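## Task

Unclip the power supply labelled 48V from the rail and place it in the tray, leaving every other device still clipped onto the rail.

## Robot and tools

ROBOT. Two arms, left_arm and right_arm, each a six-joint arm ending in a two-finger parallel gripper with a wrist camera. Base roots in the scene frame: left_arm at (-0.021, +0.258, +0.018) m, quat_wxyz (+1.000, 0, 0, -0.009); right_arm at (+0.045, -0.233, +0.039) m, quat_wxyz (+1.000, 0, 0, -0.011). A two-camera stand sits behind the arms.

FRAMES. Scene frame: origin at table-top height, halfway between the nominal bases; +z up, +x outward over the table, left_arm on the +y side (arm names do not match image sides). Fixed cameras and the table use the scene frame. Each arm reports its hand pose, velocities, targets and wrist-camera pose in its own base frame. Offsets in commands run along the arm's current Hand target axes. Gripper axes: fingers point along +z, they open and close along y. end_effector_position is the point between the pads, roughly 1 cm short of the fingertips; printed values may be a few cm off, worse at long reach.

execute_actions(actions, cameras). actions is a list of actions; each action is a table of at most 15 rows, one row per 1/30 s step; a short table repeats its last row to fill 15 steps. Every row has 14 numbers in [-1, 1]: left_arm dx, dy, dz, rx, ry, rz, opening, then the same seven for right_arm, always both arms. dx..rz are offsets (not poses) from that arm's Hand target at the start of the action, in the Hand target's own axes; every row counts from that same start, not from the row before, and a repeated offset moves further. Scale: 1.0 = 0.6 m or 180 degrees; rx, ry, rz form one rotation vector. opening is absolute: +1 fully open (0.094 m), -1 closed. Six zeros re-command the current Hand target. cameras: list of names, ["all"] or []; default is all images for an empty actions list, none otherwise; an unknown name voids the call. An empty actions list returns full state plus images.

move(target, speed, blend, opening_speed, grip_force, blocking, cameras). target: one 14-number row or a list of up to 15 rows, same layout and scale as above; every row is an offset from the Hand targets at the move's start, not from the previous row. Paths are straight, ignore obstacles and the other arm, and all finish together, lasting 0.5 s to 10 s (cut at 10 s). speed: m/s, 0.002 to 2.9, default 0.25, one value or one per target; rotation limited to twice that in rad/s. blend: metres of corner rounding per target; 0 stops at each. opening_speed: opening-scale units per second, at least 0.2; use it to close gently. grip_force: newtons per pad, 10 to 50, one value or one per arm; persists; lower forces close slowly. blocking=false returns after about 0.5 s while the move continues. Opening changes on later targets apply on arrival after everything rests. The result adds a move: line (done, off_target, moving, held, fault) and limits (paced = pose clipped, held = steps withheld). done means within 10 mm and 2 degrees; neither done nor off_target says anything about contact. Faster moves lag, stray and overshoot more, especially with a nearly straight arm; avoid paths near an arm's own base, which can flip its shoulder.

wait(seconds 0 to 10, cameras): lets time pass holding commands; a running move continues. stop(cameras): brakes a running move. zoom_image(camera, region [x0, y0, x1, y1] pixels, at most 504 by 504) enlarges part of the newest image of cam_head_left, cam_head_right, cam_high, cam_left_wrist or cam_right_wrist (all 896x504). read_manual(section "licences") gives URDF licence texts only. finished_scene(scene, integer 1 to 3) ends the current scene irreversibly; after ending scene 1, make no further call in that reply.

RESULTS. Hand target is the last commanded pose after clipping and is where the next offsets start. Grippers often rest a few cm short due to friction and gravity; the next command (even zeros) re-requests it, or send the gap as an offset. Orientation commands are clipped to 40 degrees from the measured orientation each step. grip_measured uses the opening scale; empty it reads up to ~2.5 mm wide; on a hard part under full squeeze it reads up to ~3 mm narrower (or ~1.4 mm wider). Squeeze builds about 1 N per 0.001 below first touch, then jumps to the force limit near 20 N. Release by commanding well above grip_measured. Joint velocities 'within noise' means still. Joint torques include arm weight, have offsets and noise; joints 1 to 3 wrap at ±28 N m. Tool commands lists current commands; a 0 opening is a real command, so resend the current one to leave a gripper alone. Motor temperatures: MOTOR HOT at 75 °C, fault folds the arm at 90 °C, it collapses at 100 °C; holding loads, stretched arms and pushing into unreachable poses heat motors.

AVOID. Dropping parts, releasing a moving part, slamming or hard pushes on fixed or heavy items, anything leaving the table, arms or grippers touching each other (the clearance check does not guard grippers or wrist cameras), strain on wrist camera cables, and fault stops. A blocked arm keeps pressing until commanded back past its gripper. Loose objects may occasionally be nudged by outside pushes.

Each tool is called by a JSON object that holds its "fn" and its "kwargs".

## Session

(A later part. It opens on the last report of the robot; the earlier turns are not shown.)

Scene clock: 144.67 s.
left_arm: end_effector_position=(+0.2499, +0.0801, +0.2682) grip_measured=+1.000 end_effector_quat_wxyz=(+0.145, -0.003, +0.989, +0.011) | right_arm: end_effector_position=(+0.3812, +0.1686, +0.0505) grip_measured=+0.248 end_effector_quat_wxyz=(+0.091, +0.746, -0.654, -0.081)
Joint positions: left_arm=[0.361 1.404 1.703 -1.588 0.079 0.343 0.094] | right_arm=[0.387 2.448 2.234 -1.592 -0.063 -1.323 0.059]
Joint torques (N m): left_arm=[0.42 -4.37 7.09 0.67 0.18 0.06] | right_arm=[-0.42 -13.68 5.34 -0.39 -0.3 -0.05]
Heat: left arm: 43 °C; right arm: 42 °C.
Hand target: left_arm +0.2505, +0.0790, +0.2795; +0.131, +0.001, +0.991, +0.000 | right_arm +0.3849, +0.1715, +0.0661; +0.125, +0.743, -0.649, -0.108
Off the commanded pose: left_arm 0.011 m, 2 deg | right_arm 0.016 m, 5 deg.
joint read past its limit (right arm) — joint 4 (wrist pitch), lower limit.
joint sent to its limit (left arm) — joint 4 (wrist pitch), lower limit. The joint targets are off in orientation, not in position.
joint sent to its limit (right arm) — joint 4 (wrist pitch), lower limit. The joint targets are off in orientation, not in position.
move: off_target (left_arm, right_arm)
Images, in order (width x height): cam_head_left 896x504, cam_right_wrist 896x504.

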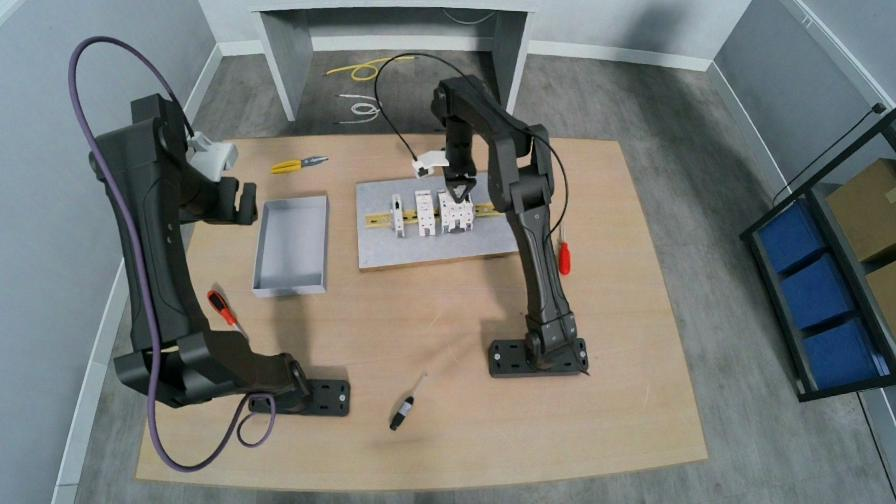

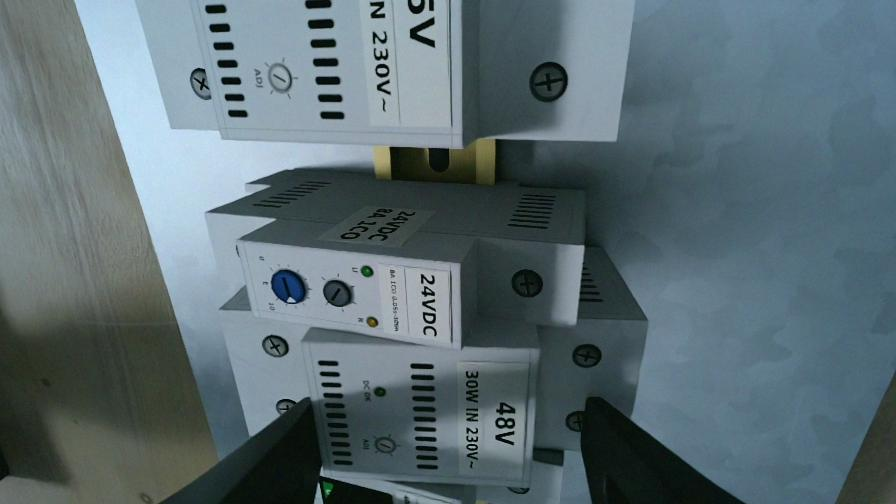

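{"fn": "move", "kwargs": {"target": [0,0,0,0,0,0,1,0,-0.03,-0.006,0,0,0,0.25], "speed": 0.04, "cameras": ["cam_right_wrist","cam_head_left"]}}

{"fn": "zoom_image", "kwargs": {"camera": "cam_head_left", "region": [390, 160, 510, 260]}}

Scene clock: 152.00 s.
left_arm: end_effector_position=(+0.2499, +0.0801, +0.2682) grip_measured=+1.000 end_effector_quat_wxyz=(+0.145, -0.003, +0.989, +0.011) | right_arm: end_effector_position=(+0.3933, +0.1708, +0.0592) grip_measured=+0.248 end_effector_quat_wxyz=(+0.068, +0.747, -0.657, -0.070)
Joint positions: left_arm=[0.361 1.404 1.703 -1.588 0.079 0.343 0.094] | right_arm=[0.381 2.448 2.279 -1.586 -0.063 -1.324 0.059]
Joint torques (N m): left_arm=[0.4 -4.37 7.1 0.67 0.19 0.06] | right_arm=[-0.58 -10.02 9.39 -0.36 -0.28 -0.09]
Heat: left arm: 43 °C; right arm: 41 °C.
Hand target: left_arm +0.2505, +0.0790, +0.2795; +0.131, +0.001, +0.991, +0.000 | right_arm +0.4029, +0.1740, +0.0636; +0.125, +0.743, -0.649, -0.108
Off the commanded pose: left_arm 0.011 m, 2 deg | right_arm 0.011 m, 8 deg.
joint read past its limit (right arm) — joint 4 (wrist pitch), lower limit.
joint sent to its limit (left arm) — joint 4 (wrist pitch), lower limit. The joint targets are off in orientation, not in position.
joint sent to its limit (right arm) — joint 4 (wrist pitch), lower limit. The joint targets are off in orientation, not in position.
move: off_target (left_arm, right_arm)
Images, in order (width x height): cam_head_left 896x504, cam_right_wrist 896x504.

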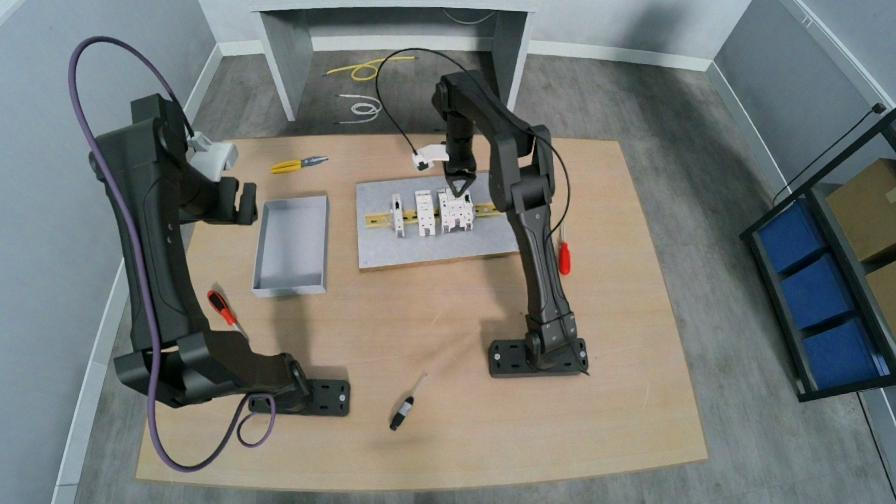

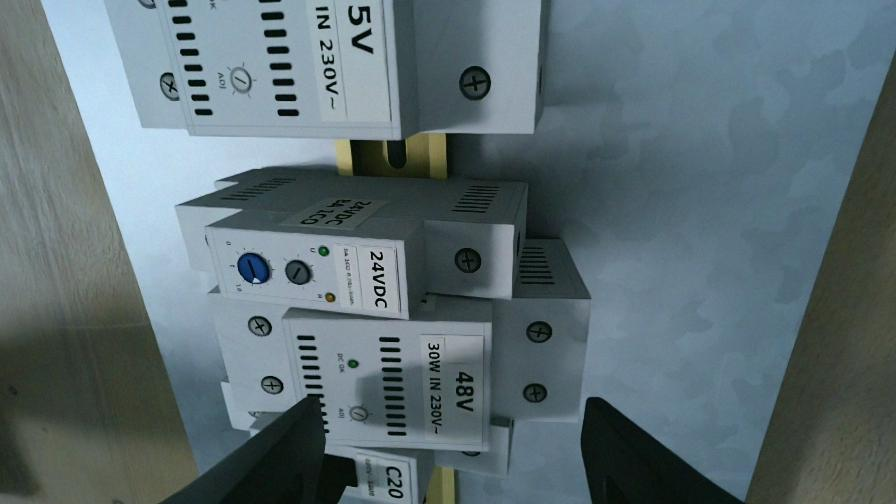

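Scaled by 4.200 from the camera's 896x504 image, which has a finer 1280x720 frame.

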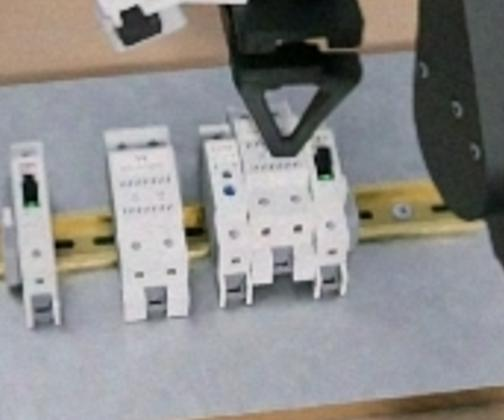

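{"fn": "move", "kwargs": {"target": [0,0,0,0,0,0,1,0,0.04,-0.1,0.07,0,0,1], "speed": 0.1, "cameras": ["cam_right_wrist","cam_high"]}}

{"fn": "zoom_image", "kwargs": {"camera": "cam_right_wrist", "region": [230, 100, 630, 420]}}

Scene clock: 157.30 s.
left_arm: end_effector_position=(+0.2499, +0.0801, +0.2682) grip_measured=+1.000 end_effector_quat_wxyz=(+0.145, -0.003, +0.989, +0.011) | right_arm: end_effector_position=(+0.3992, +0.1704, +0.1151) grip_measured=+0.998 end_effector_quat_wxyz=(+0.012, +0.752, -0.659, -0.024)
Joint positions: left_arm=[0.361 1.404 1.703 -1.588 0.079 0.343 0.094] | right_arm=[0.388 2.312 2.279 -1.581 -0.032 -1.314 0.094]
Joint torques (N m): left_arm=[0.42 -4.37 7.1 0.67 0.19 0.06] | right_arm=[0.65 -12.04 6.57 -0.13 -0.05 0.07]
Heat: left arm: 43 °C; right arm: 40 °C.
Hand target: left_arm +0.2505, +0.0790, +0.2795; +0.131, +0.001, +0.991, +0.000 | right_arm +0.3998, +0.1737, +0.1281; +0.042, +0.752, -0.657, -0.036
Off the commanded pose: left_arm 0.011 m, 2 deg | right_arm 0.014 m, 4 deg.
joint read past its limit (right arm) — joint 4 (wrist pitch), lower limit.
joint sent to its limit (left arm) — joint 4 (wrist pitch), lower limit. The joint targets are off in orientation, not in position.
joint sent to its limit (right arm) — joint 4 (wrist pitch), lower limit. The joint targets are off in orientation, not in position.
move: off_target (left_arm, right_arm)
Images, in order (width x height): cam_high 896x504, cam_right_wrist 896x504.

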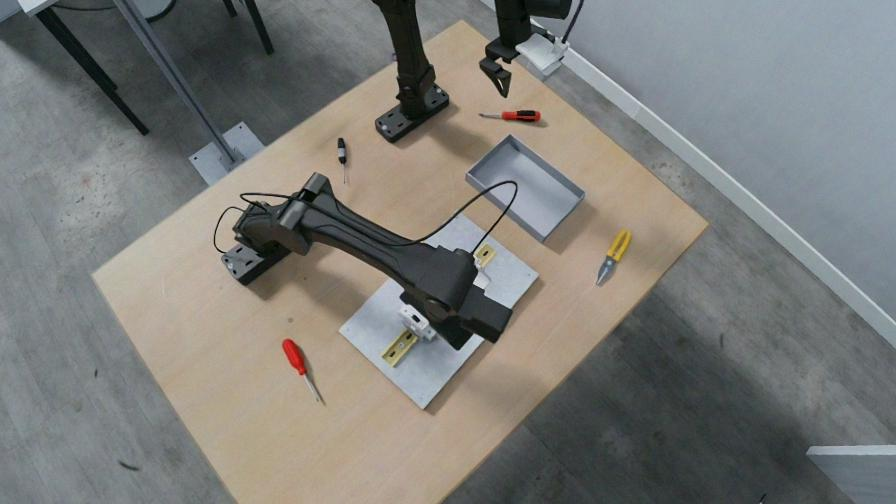

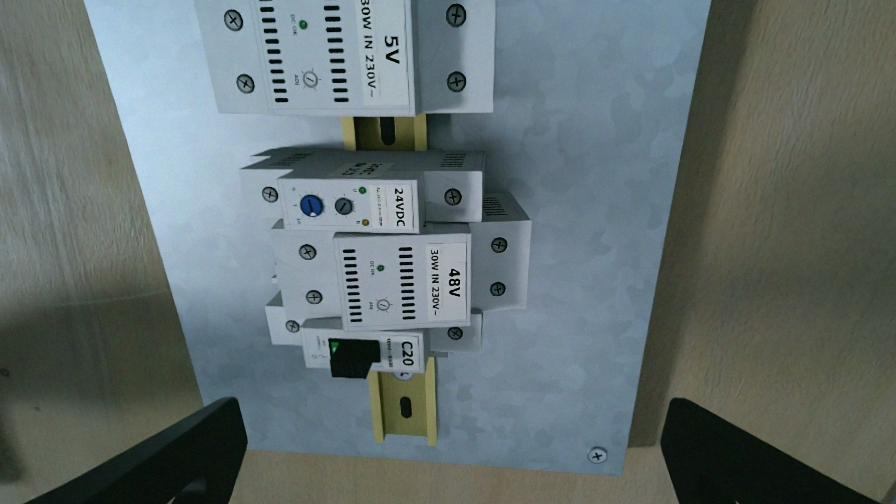

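Scaled by 1.260 from the camera's 896x504 image, which has a finer 1280x720 frame.

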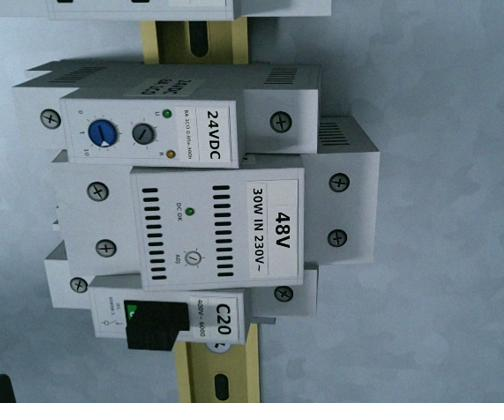

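{"fn": "move", "kwargs": {"target": [[0,0,0,0,0,0,1,0.005,0.037,0.02,0.01,0,0,1],[0,0,0,0,0,0,1,0.005,0.0227,0.128,0.01,0,0,1]], "speed": 0.08, "cameras": ["cam_right_wrist"]}}

Scene clock: 169.70 s.
left_arm: end_effector_position=(+0.2499, +0.0801, +0.2682) grip_measured=+1.000 end_effector_quat_wxyz=(+0.145, -0.003, +0.989, +0.011) | right_arm: end_effector_position=(+0.3799, +0.1652, +0.0440) grip_measured=+0.998 end_effector_quat_wxyz=(+0.042, +0.751, -0.658, -0.032)
Joint positions: left_arm=[0.361 1.404 1.703 -1.588 0.079 0.343 0.094] | right_arm=[0.399 2.268 1.918 -1.324 -0.02 -1.305 0.094]
Joint torques (N m): left_arm=[0.42 -4.37 7.09 0.67 0.19 0.05] | right_arm=[0.61 -12.22 4.72 -0.22 -0.07 0.04]
Heat: left arm: 43 °C; right arm: 41 °C.
Hand target: left_arm +0.2505, +0.0790, +0.2795; +0.131, +0.001, +0.991, +0.000 | right_arm +0.3782, +0.1677, +0.0533; +0.031, +0.753, -0.657, -0.026
Off the commanded pose: left_arm 0.011 m, 2 deg | right_arm 0.010 m, 1 deg.
joint sent to its limit (left arm) — joint 4 (wrist pitch), lower limit. The joint targets are off in orientation, not in position.
move: off_target (left_arm)
Images, in order (width x height): cam_right_wrist 896x504.

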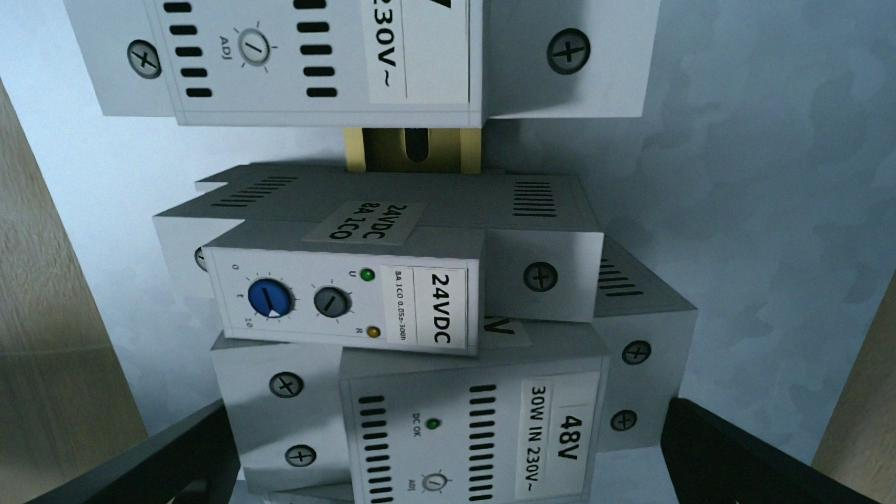

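{"fn": "move", "kwargs": {"target": [0,0,0,0,0,0,1,0,-0.009,-0.012,0,0,0,1], "speed": 0.05}}

{"fn": "move", "kwargs": {"target": [0,0,0,0,0,0,1,0,0,0,0,0,0,-1], "opening_speed": 0.4, "cameras": ["cam_right_wrist"]}}

Scene clock: 173.13 s.
left_arm: end_effector_position=(+0.2499, +0.0801, +0.2682) grip_measured=+1.000 end_effector_quat_wxyz=(+0.145, -0.003, +0.989, +0.011) | right_arm: end_effector_position=(+0.3788, +0.1647, +0.0467) grip_measured=+0.998 end_effector_quat_wxyz=(+0.045, +0.751, -0.658, -0.033)
Joint positions: left_arm=[0.361 1.404 1.703 -1.588 0.079 0.343 0.094] | right_arm=[0.399 2.268 1.928 -1.34 -0.02 -1.305 0.094]
Joint torques (N m): left_arm=[0.42 -4.37 7.09 0.67 0.18 0.05] | right_arm=[0.28 -10.56 9.52 -0.49 -0.06 0.01]
Heat: left arm: 43 °C; right arm: 40 °C.
Hand target: left_arm +0.2505, +0.0790, +0.2795; +0.131, +0.001, +0.991, +0.000 | right_arm +0.3841, +0.1685, +0.0600; +0.031, +0.753, -0.657, -0.026
Off the commanded pose: left_arm 0.011 m, 2 deg | right_arm 0.015 m, 2 deg.
joint sent to its limit (left arm) — joint 4 (wrist pitch), lower limit. The joint targets are off in orientation, not in position.
move: off_target (left_arm, right_arm)

Scene clock: 178.33 s.
left_arm: end_effector_position=(+0.2499, +0.0801, +0.2682) grip_measured=+1.000 end_effector_quat_wxyz=(+0.145, -0.003, +0.989, +0.011) | right_arm: end_effector_position=(+0.3729, +0.1620, +0.0492) grip_measured=+0.420 end_effector_quat_wxyz=(+0.057, +0.750, -0.657, -0.038)
Joint positions: left_arm=[0.361 1.404 1.703 -1.588 0.079 0.343 0.094] | right_arm=[0.399 2.268 1.935 -1.373 -0.019 -1.305 0.067]
Joint torques (N m): left_arm=[0.4 -4.37 7.09 0.67 0.19 0.05] | right_arm=[0.28 -10.52 8.99 -0.18 -0.08 0.01]
Heat: left arm: 43 °C; right arm: 40 °C.
Hand target: left_arm +0.2505, +0.0790, +0.2795; +0.131, +0.001, +0.991, +0.000 | right_arm +0.3841, +0.1685, +0.0601; +0.031, +0.753, -0.657, -0.026
Off the commanded pose: left_arm 0.011 m, 2 deg | right_arm 0.017 m, 3 deg.
joint sent to its limit (left arm) — joint 4 (wrist pitch), lower limit. The joint targets are off in orientation, not in position.
move: off_target (left_arm, right_arm)
Images, in order (width x height): cam_right_wrist 896x504.

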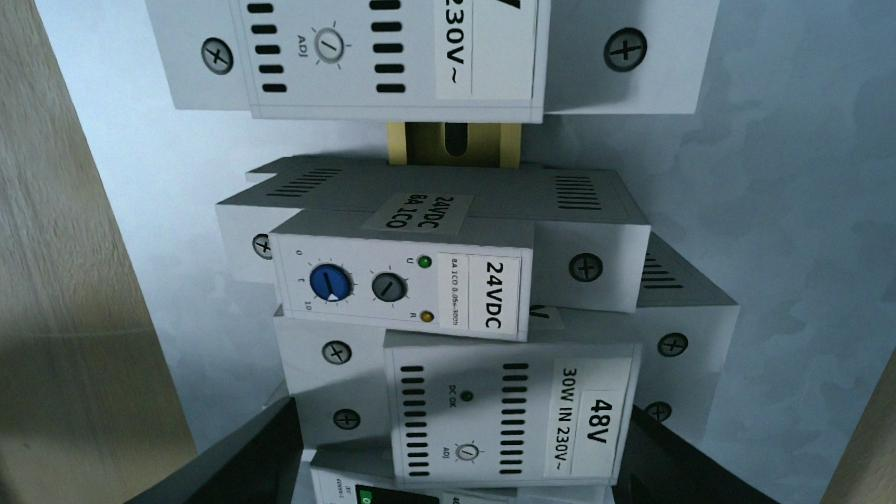

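{"fn": "move", "kwargs": {"target": [[0,0,0,0,0,0,1,0,0,0,0,0,0,1],[0,0,0,0,0,0,1,0,-0.01,-0.017,0,0,0,1]], "speed": 0.05, "cameras": ["cam_right_wrist"]}}

Scene clock: 182.37 s.
left_arm: end_effector_position=(+0.2499, +0.0801, +0.2682) grip_measured=+1.000 end_effector_quat_wxyz=(+0.145, -0.003, +0.989, +0.011) | right_arm: end_effector_position=(+0.3876, +0.1682, +0.0691) grip_measured=+0.998 end_effector_quat_wxyz=(+0.030, +0.752, -0.658, -0.025)
Joint positions: left_arm=[0.361 1.404 1.703 -1.588 0.079 0.343 0.094] | right_arm=[0.399 2.268 2.02 -1.399 -0.019 -1.305 0.094]
Joint torques (N m): left_arm=[0.42 -4.37 7.09 0.67 0.19 0.05] | right_arm=[-0.1 -8.38 9.52 -0.38 -0.07 -0.04]
Heat: left arm: 43 °C; right arm: 40 °C.
Hand target: left_arm +0.2505, +0.0790, +0.2795; +0.131, +0.001, +0.991, +0.000 | right_arm +0.3908, +0.1694, +0.0697; +0.031, +0.753, -0.657, -0.026
Off the commanded pose: left_arm 0.011 m, 2 deg | right_arm 0.004 m, 0 deg.
joint sent to its limit (left arm) — joint 4 (wrist pitch), lower limit. The joint targets are off in orientation, not in position.
move: off_target (left_arm)
Images, in order (width x height): cam_right_wrist 896x504.

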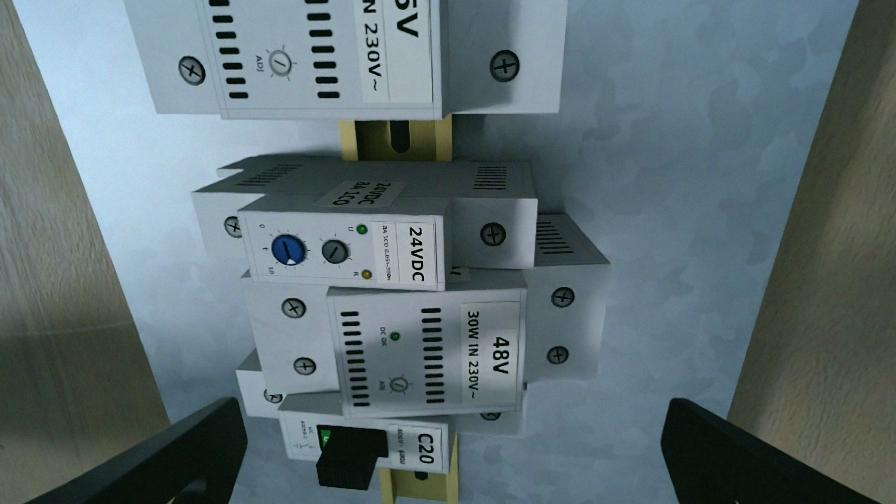

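{"fn": "move", "kwargs": {"target": [0,0,0,0,0,0,1,0.001,0.0067,0.038,0,0,0,1], "speed": 0.06, "cameras": ["cam_right_wrist"]}}

Scene clock: 186.87 s.
left_arm: end_effector_position=(+0.2499, +0.0801, +0.2682) grip_measured=+1.000 end_effector_quat_wxyz=(+0.145, -0.003, +0.989, +0.011) | right_arm: end_effector_position=(+0.3870, +0.1680, +0.0498) grip_measured=+0.998 end_effector_quat_wxyz=(+0.030, +0.752, -0.658, -0.025)
Joint positions: left_arm=[0.361 1.404 1.703 -1.588 0.079 0.343 0.094] | right_arm=[0.399 2.268 1.944 -1.321 -0.019 -1.305 0.094]
Joint torques (N m): left_arm=[0.4 -4.37 7.09 0.67 0.19 0.06] | right_arm=[0.1 -9.87 5.09 -0.12 -0.08 -0.02]
Heat: left arm: 43 °C; right arm: 40 °C.
Hand target: left_arm +0.2505, +0.0790, +0.2795; +0.131, +0.001, +0.991, +0.000 | right_arm +0.3852, +0.1680, +0.0473; +0.031, +0.753, -0.657, -0.026
Off the commanded pose: left_arm 0.011 m, 2 deg | right_arm 0.003 m, 0 deg.
joint sent to its limit (left arm) — joint 4 (wrist pitch), lower limit. The joint targets are off in orientation, not in position.
move: off_target (left_arm)
Images, in order (width x height): cam_right_wrist 896x504.

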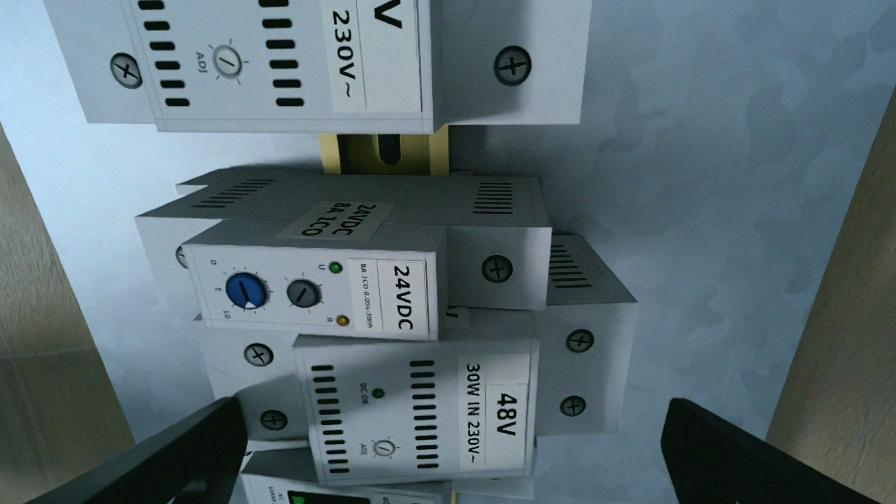

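{"fn": "move", "kwargs": {"target": [0,0,0,0,0,0,1,0.0,0.013,0.001,0,0,0,1], "speed": 0.05}}

{"fn": "move", "kwargs": {"target": [0,0,0,0,0,0,1,0,0,0,0,0,0,-1], "opening_speed": 0.4, "cameras": ["cam_right_wrist"]}}

Scene clock: 190.97 s.
left_arm: end_effector_position=(+0.2499, +0.0801, +0.2682) grip_measured=+1.000 end_effector_quat_wxyz=(+0.145, -0.003, +0.989, +0.011) | right_arm: end_effector_position=(+0.3730, +0.1627, +0.0395) grip_measured=+0.998 end_effector_quat_wxyz=(+0.053, +0.751, -0.658, -0.037)
Joint positions: left_arm=[0.361 1.404 1.703 -1.588 0.079 0.343 0.094] | right_arm=[0.4 2.265 1.892 -1.325 -0.021 -1.305 0.094]
Joint torques (N m): left_arm=[0.4 -4.37 7.1 0.67 0.19 0.06] | right_arm=[0.44 -12.03 4.68 0.04 -0.06 0.03]
Heat: left arm: 43 °C; right arm: 40 °C.
Hand target: left_arm +0.2505, +0.0790, +0.2795; +0.131, +0.001, +0.991, +0.000 | right_arm +0.3774, +0.1668, +0.0473; +0.031, +0.753, -0.657, -0.026
Off the commanded pose: left_arm 0.011 m, 2 deg | right_arm 0.010 m, 3 deg.
joint sent to its limit (left arm) — joint 4 (wrist pitch), lower limit. The joint targets are off in orientation, not in position.
move: off_target (left_arm, right_arm)

Scene clock: 196.17 s.
left_arm: end_effector_position=(+0.2499, +0.0801, +0.2682) grip_measured=+1.000 end_effector_quat_wxyz=(+0.145, -0.003, +0.989, +0.011) | right_arm: end_effector_position=(+0.3758, +0.1640, +0.0443) grip_measured=+0.605 end_effector_quat_wxyz=(+0.043, +0.751, -0.658, -0.033)
Joint positions: left_arm=[0.361 1.404 1.703 -1.588 0.079 0.343 0.094] | right_arm=[0.4 2.252 1.892 -1.317 -0.021 -1.305 0.075]
Joint torques (N m): left_arm=[0.42 -4.37 7.09 0.67 0.19 0.05] | right_arm=[0.42 -11.02 4.71 -0.01 -0.05 0.03]
Heat: left arm: 43 °C; right arm: 39 °C.
Hand target: left_arm +0.2505, +0.0790, +0.2795; +0.131, +0.001, +0.991, +0.000 | right_arm +0.3774, +0.1668, +0.0474; +0.031, +0.753, -0.657, -0.026
Off the commanded pose: left_arm 0.011 m, 2 deg | right_arm 0.004 m, 2 deg.
joint sent to its limit (left arm) — joint 4 (wrist pitch), lower limit. The joint targets are off in orientation, not in position.
move: off_target (left_arm)
Images, in order (width x height): cam_right_wrist 896x504.

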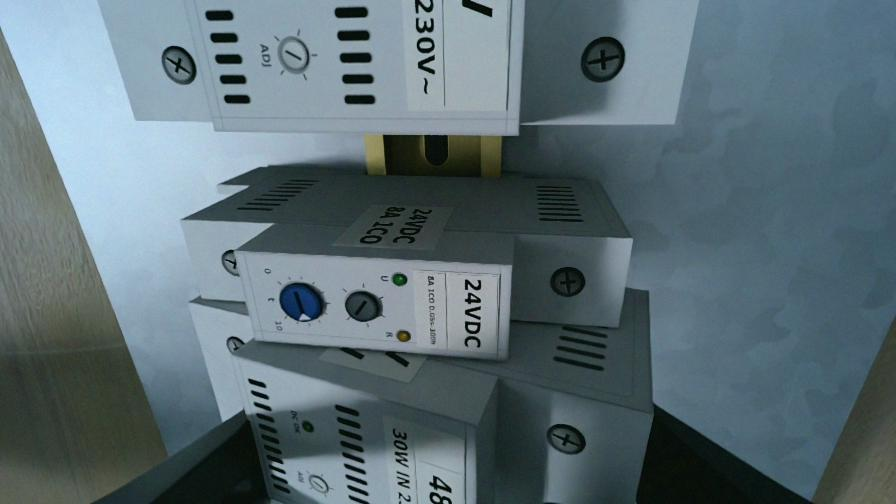

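{"fn": "move", "kwargs": {"target": [0,0,0,0,0,0,1,0.0,0.0,-0.06,0,0,0,-1], "speed": 0.03, "cameras": ["cam_right_wrist","cam_head_left"]}}

{"fn": "zoom_image", "kwargs": {"camera": "cam_head_left", "region": [390, 160, 510, 260]}}

Scene clock: 200.47 s.
left_arm: end_effector_position=(+0.2499, +0.0801, +0.2682) grip_measured=+1.000 end_effector_quat_wxyz=(+0.145, -0.003, +0.989, +0.011) | right_arm: end_effector_position=(+0.3764, +0.1642, +0.0668) grip_measured=+0.590 end_effector_quat_wxyz=(+0.045, +0.751, -0.658, -0.034)
Joint positions: left_arm=[0.361 1.404 1.703 -1.588 0.079 0.343 0.094] | right_arm=[0.4 2.252 1.981 -1.41 -0.021 -1.305 0.075]
Joint torques (N m): left_arm=[0.42 -4.37 7.09 0.67 0.19 0.06] | right_arm=[0.28 -10.89 9.91 -0.52 -0.05 0.01]
Heat: left arm: 43 °C; right arm: 39 °C.
Hand target: left_arm +0.2505, +0.0790, +0.2795; +0.131, +0.001, +0.991, +0.000 | right_arm +0.3803, +0.1673, +0.0833; +0.031, +0.753, -0.657, -0.026
Off the commanded pose: left_arm 0.011 m, 2 deg | right_arm 0.017 m, 2 deg.
joint sent to its limit (left arm) — joint 4 (wrist pitch), lower limit. The joint targets are off in orientation, not in position.
move: off_target (left_arm, right_arm)
Images, in order (width x height): cam_head_left 896x504, cam_right_wrist 896x504.

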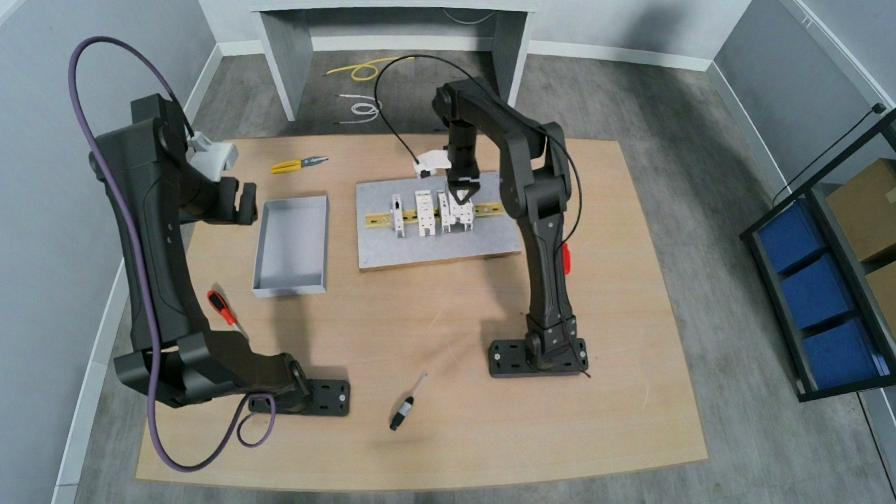

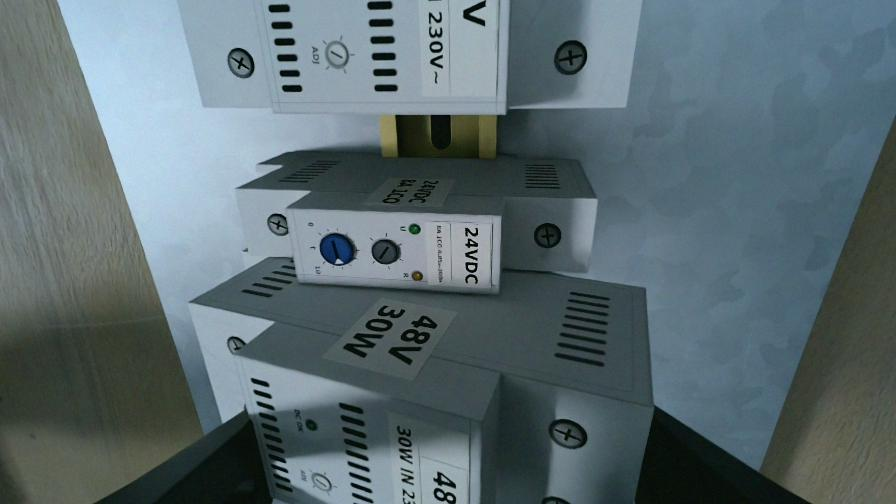

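Scaled by 4.200 from the camera's 896x504 image, which has a finer 1280x720 frame.

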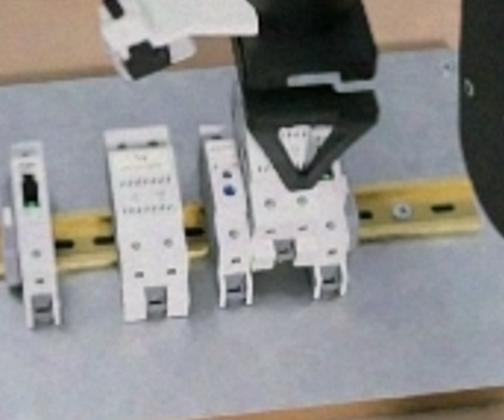

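{"fn": "move", "kwargs": {"target": [0.048,0.3,-0.013,0,0,0,1,0,0.012,-0.15,0,0,0,-1], "speed": 0.12, "cameras": ["cam_right_wrist","cam_head_left"]}}

Scene clock: 228.40 s.
left_arm: end_effector_position=(+0.2166, +0.2579, +0.2708) grip_measured=+1.000 end_effector_quat_wxyz=(+0.159, -0.011, +0.986, +0.053) | right_arm: end_effector_position=(+0.3796, +0.1650, +0.1482) grip_measured=+0.589 end_effector_quat_wxyz=(-0.009, +0.753, -0.658, -0.005)
Joint positions: left_arm=[0.976 1.689 1.981 -1.59 0.2 0.926 0.094] | right_arm=[0.4 2.157 2.158 -1.56 -0.018 -1.305 0.075]
Joint torques (N m): left_arm=[0.2 -5.31 7.32 0.67 0.32 0.08] | right_arm=[0.28 -11.99 9.85 -0.24 -0.1 0.04]
Heat: left arm: 43 °C; right arm: 40 °C.
Hand target: left_arm +0.2210, +0.2591, +0.2794; +0.131, +0.001, +0.991, -0.001 | right_arm +0.3804, +0.1674, +0.1736; +0.030, +0.753, -0.657, -0.026
Off the commanded pose: left_arm 0.010 m, 7 deg | right_arm 0.026 m, 5 deg.
joint read past its limit (left arm) — joint 4 (wrist pitch), lower limit.
joint sent to its limit (left arm) — joint 4 (wrist pitch), lower limit. The joint targets are off in orientation, not in position.
joint sent to its limit (right arm) — joint 4 (wrist pitch), lower limit. The joint targets are off in orientation, not in position.
move: off_target (left_arm, right_arm)
Images, in order (width x height): cam_head_left 896x504, cam_right_wrist 896x504.

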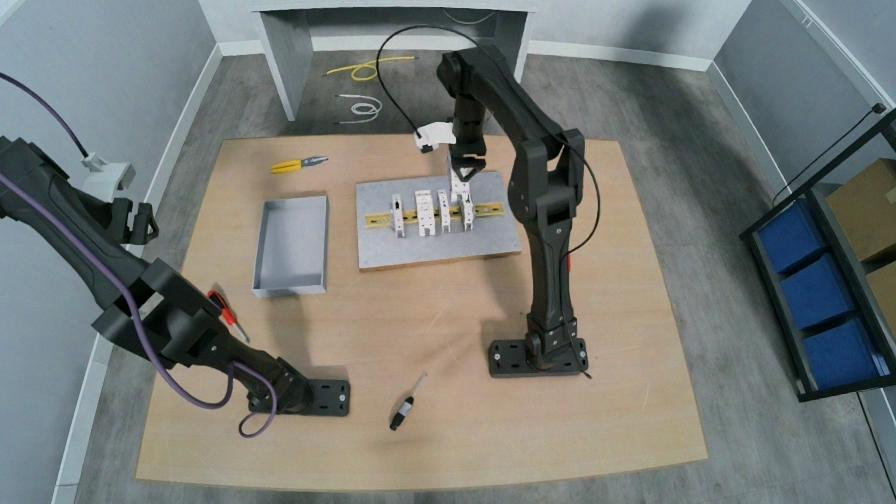

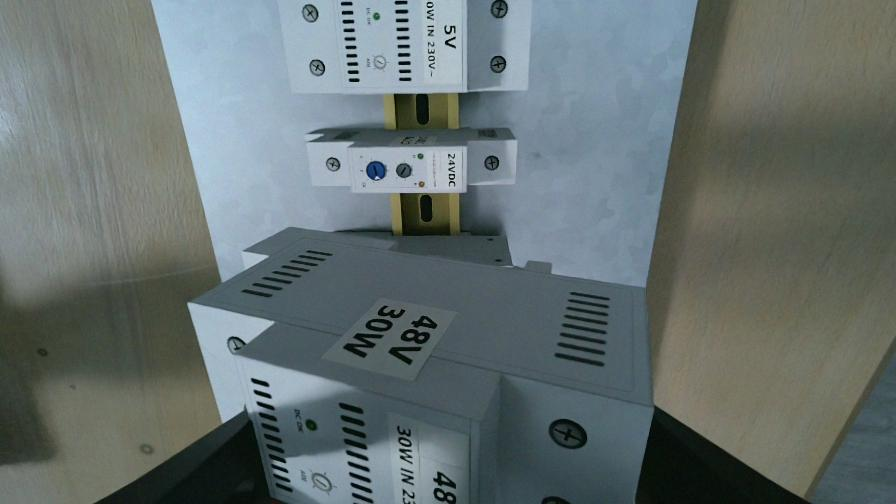

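{"fn": "move", "kwargs": {"target": [0,0,0,0,0,0,1,-0.542,0.109,0.031,0.097,-0.223,0.193,-1], "speed": 0.12, "cameras": ["cam_right_wrist","cam_head_left","cam_high"]}}

{"fn": "zoom_image", "kwargs": {"camera": "cam_high", "region": [400, 80, 640, 320]}}

Scene clock: 235.93 s.
left_arm: end_effector_position=(+0.2166, +0.2579, +0.2708) grip_measured=+1.000 end_effector_quat_wxyz=(+0.159, -0.011, +0.986, +0.053) | right_arm: end_effector_position=(+0.2679, +0.4760, +0.1636) grip_measured=+0.589 end_effector_quat_wxyz=(+0.290, -0.474, +0.814, +0.169)
Joint positions: left_arm=[0.976 1.689 1.981 -1.59 0.2 0.926 0.094] | right_arm=[1.057 2.024 1.792 -0.655 0.001 0.003 0.075]
Joint torques (N m): left_arm=[0.21 -5.33 7.34 0.68 0.32 0.06] | right_arm=[0.02 -8.38 7.09 1.51 0.05 0.09]
Heat: left arm: 43 °C; right arm: 40 °C.
Hand target: left_arm +0.2210, +0.2591, +0.2794; +0.131, +0.001, +0.991, -0.001 | right_arm +0.2704, +0.4807, +0.1600; +0.297, -0.469, +0.814, +0.171
Off the commanded pose: left_arm 0.010 m, 7 deg | right_arm 0.006 m, 1 deg.
joint read past its limit (left arm) — joint 4 (wrist pitch), lower limit.
joint sent to its limit (left arm) — joint 4 (wrist pitch), lower limit. The joint targets are off in orientation, not in position.
move: off_target (left_arm)
Images, in order (width x height): cam_head_left 896x504, cam_high 896x504, cam_right_wrist 896x504.

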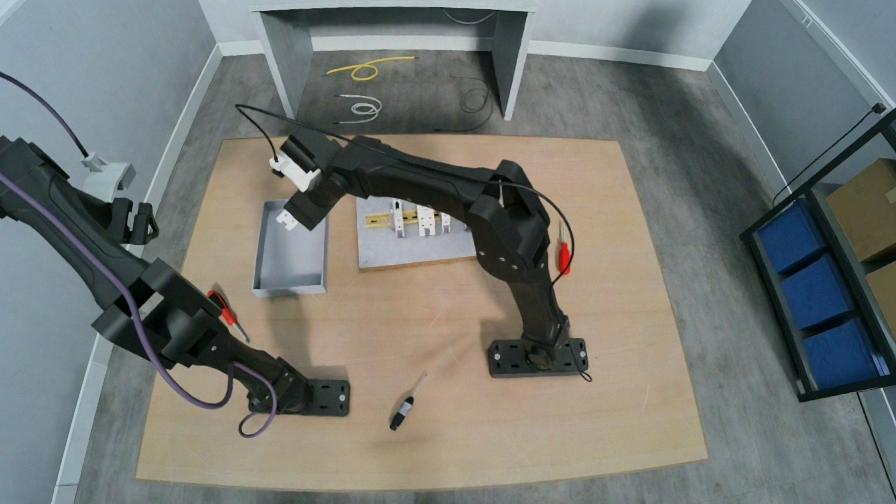

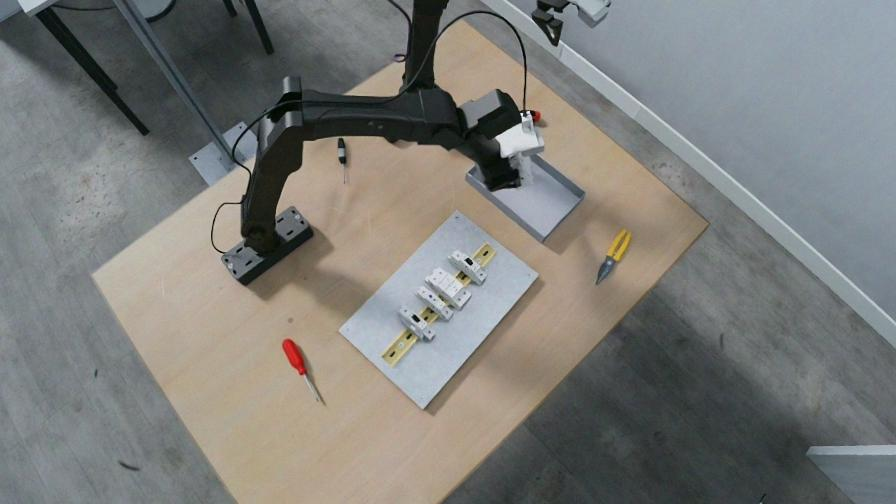

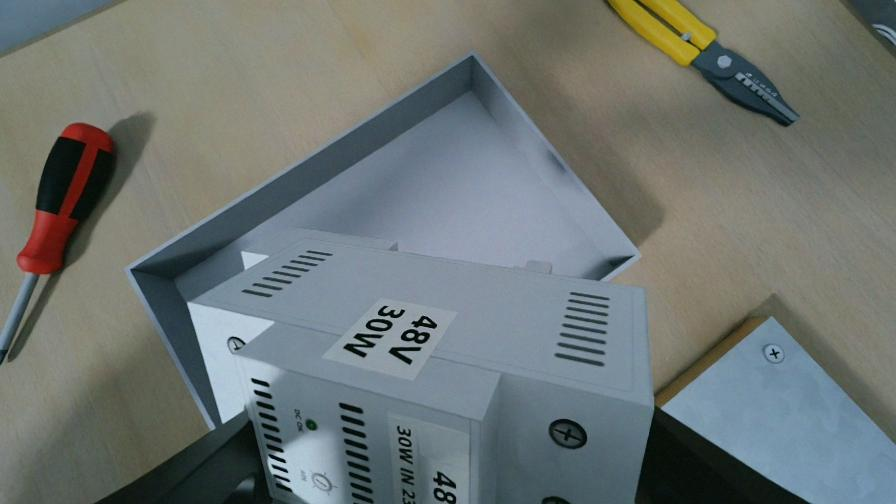

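Scaled by 2.100 from the camera's 896x504 image, which has a finer 1280x720 frame.

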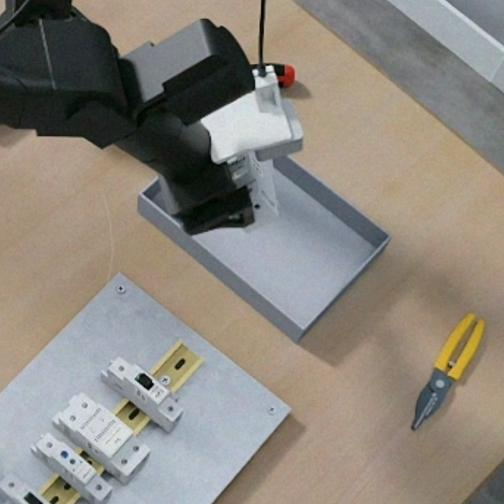

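{"fn": "move", "kwargs": {"target": [0,0,0,0,0,0,1,0.0335,0.035,0.1125,0,0,0,-1], "speed": 0.08, "cameras": ["cam_right_wrist"]}}

Scene clock: 245.73 s.
left_arm: end_effector_position=(+0.2166, +0.2579, +0.2708) grip_measured=+1.000 end_effector_quat_wxyz=(+0.159, -0.011, +0.986, +0.053) | right_arm: end_effector_position=(+0.2670, +0.5107, +0.0990) grip_measured=+0.589 end_effector_quat_wxyz=(+0.289, -0.472, +0.816, +0.169)
Joint positions: left_arm=[0.976 1.689 1.981 -1.59 0.2 0.926 0.094] | right_arm=[1.096 2.173 1.763 -0.478 0.027 0.037 0.075]
Joint torques (N m): left_arm=[0.2 -5.31 7.32 0.68 0.31 0.06] | right_arm=[0.49 -9.36 6.82 1.53 0.08 0.08]
Heat: left arm: 43 °C; right arm: 40 °C.
Hand target: left_arm +0.2210, +0.2591, +0.2794; +0.131, +0.001, +0.991, -0.001 | right_arm +0.2664, +0.5155, +0.0954; +0.297, -0.469, +0.814, +0.171
Off the commanded pose: left_arm 0.010 m, 7 deg | right_arm 0.006 m, 1 deg.
joint read past its limit (left arm) — joint 4 (wrist pitch), lower limit.
joint sent to its limit (left arm) — joint 4 (wrist pitch), lower limit. The joint targets are off in orientation, not in position.
move: off_target (left_arm)
Images, in order (width x height): cam_right_wrist 896x504.

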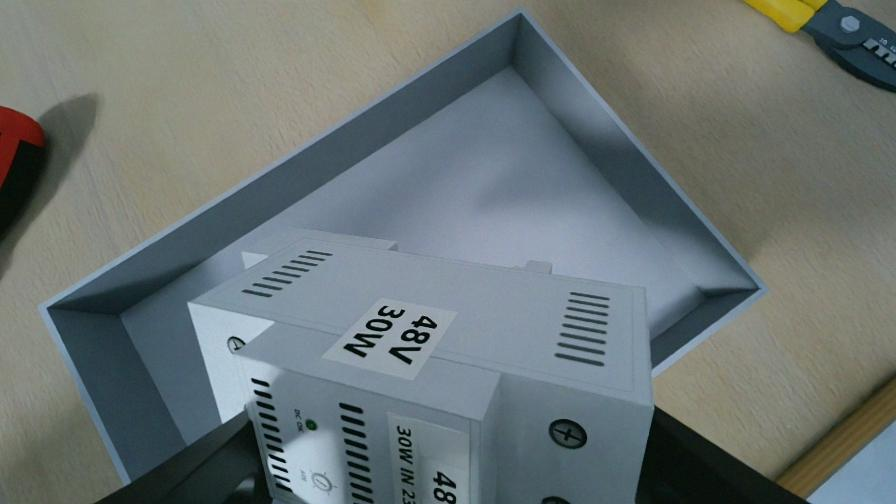

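{"fn": "move", "kwargs": {"target": [0,0,0,0,0,0,1,0.0213,0.0495,0.058,0,0,0,-1], "speed": 0.06, "cameras": ["cam_right_wrist","cam_high"]}}

{"fn": "zoom_image", "kwargs": {"camera": "cam_high", "region": [440, 100, 600, 260]}}

Scene clock: 251.10 s.
left_arm: end_effector_position=(+0.2166, +0.2579, +0.2708) grip_measured=+1.000 end_effector_quat_wxyz=(+0.159, -0.011, +0.986, +0.053) | right_arm: end_effector_position=(+0.2456, +0.5338, +0.0594) grip_measured=+0.589 end_effector_quat_wxyz=(+0.284, -0.474, +0.817, +0.166)
Joint positions: left_arm=[0.976 1.689 1.981 -1.59 0.2 0.926 0.094] | right_arm=[1.158 2.266 1.763 -0.401 0.064 0.084 0.075]
Joint torques (N m): left_arm=[0.21 -5.33 7.32 0.68 0.31 0.06] | right_arm=[0.64 -9.65 8.03 1.51 0.11 0.1]
Heat: left arm: 43 °C; right arm: 40 °C.
Hand target: left_arm +0.2210, +0.2591, +0.2794; +0.131, +0.001, +0.991, -0.001 | right_arm +0.2471, +0.5413, +0.0606; +0.297, -0.469, +0.814, +0.171
Off the commanded pose: left_arm 0.010 m, 7 deg | right_arm 0.008 m, 2 deg.
joint read past its limit (left arm) — joint 4 (wrist pitch), lower limit.
joint sent to its limit (left arm) — joint 4 (wrist pitch), lower limit. The joint targets are off in orientation, not in position.
move: off_target (left_arm)
Images, in order (width x height): cam_high 896x504, cam_right_wrist 896x504.

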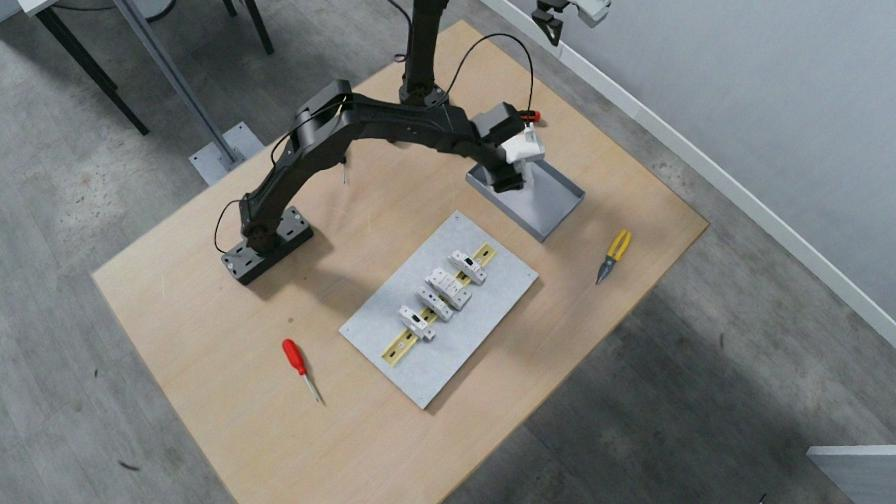

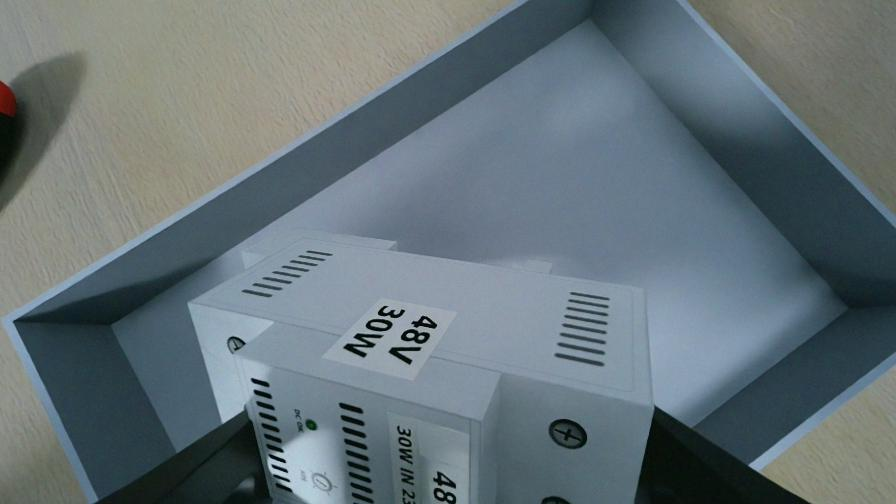

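Scaled by 3.150 from the camera's 896x504 image, which has a finer 1280x720 frame.

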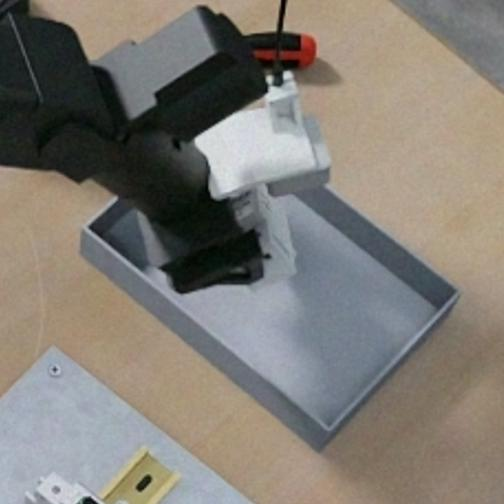

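{"fn": "move", "kwargs": {"target": [[0,0,0,0,0,0,1,-0.0335,-0.0427,0.0273,0,0,0,-1],[0,0,0,0,0,0,1,-0.0125,-0.0427,0.053,0,0,0,-1]], "speed": 0.04, "cameras": ["cam_right_wrist"]}}

Scene clock: 256.13 s.
left_arm: end_effector_position=(+0.2166, +0.2579, +0.2708) grip_measured=+1.000 end_effector_quat_wxyz=(+0.159, -0.011, +0.986, +0.053) | right_arm: end_effector_position=(+0.2775, +0.5437, +0.0395) grip_measured=+0.589 end_effector_quat_wxyz=(+0.286, -0.470, +0.819, +0.160)
Joint positions: left_arm=[0.976 1.689 1.981 -1.59 0.2 0.926 0.094] | right_arm=[1.112 2.383 1.886 -0.408 0.05 0.053 0.075]
Joint torques (N m): left_arm=[0.2 -5.31 7.32 0.68 0.32 0.06] | right_arm=[-0.39 -10.1 8.57 1.53 -0.14 -0.07]
Heat: left arm: 43 °C; right arm: 40 °C.
Hand target: left_arm +0.2210, +0.2591, +0.2794; +0.131, +0.001, +0.991, -0.001 | right_arm +0.2821, +0.5512, +0.0410; +0.297, -0.469, +0.814, +0.171
Off the commanded pose: left_arm 0.010 m, 7 deg | right_arm 0.009 m, 2 deg.
joint read past its limit (left arm) — joint 4 (wrist pitch), lower limit.
joint sent to its limit (left arm) — joint 4 (wrist pitch), lower limit. The joint targets are off in orientation, not in position.
move: off_target (left_arm)
Images, in order (width x height): cam_right_wrist 896x504.

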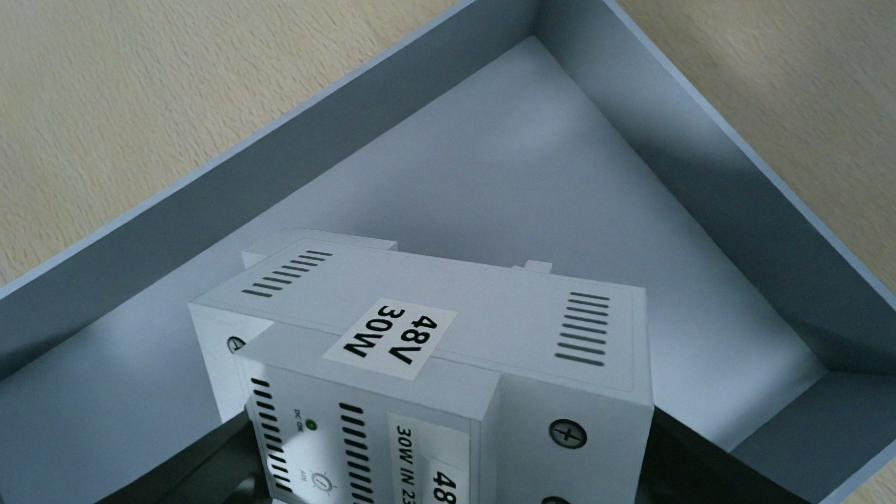

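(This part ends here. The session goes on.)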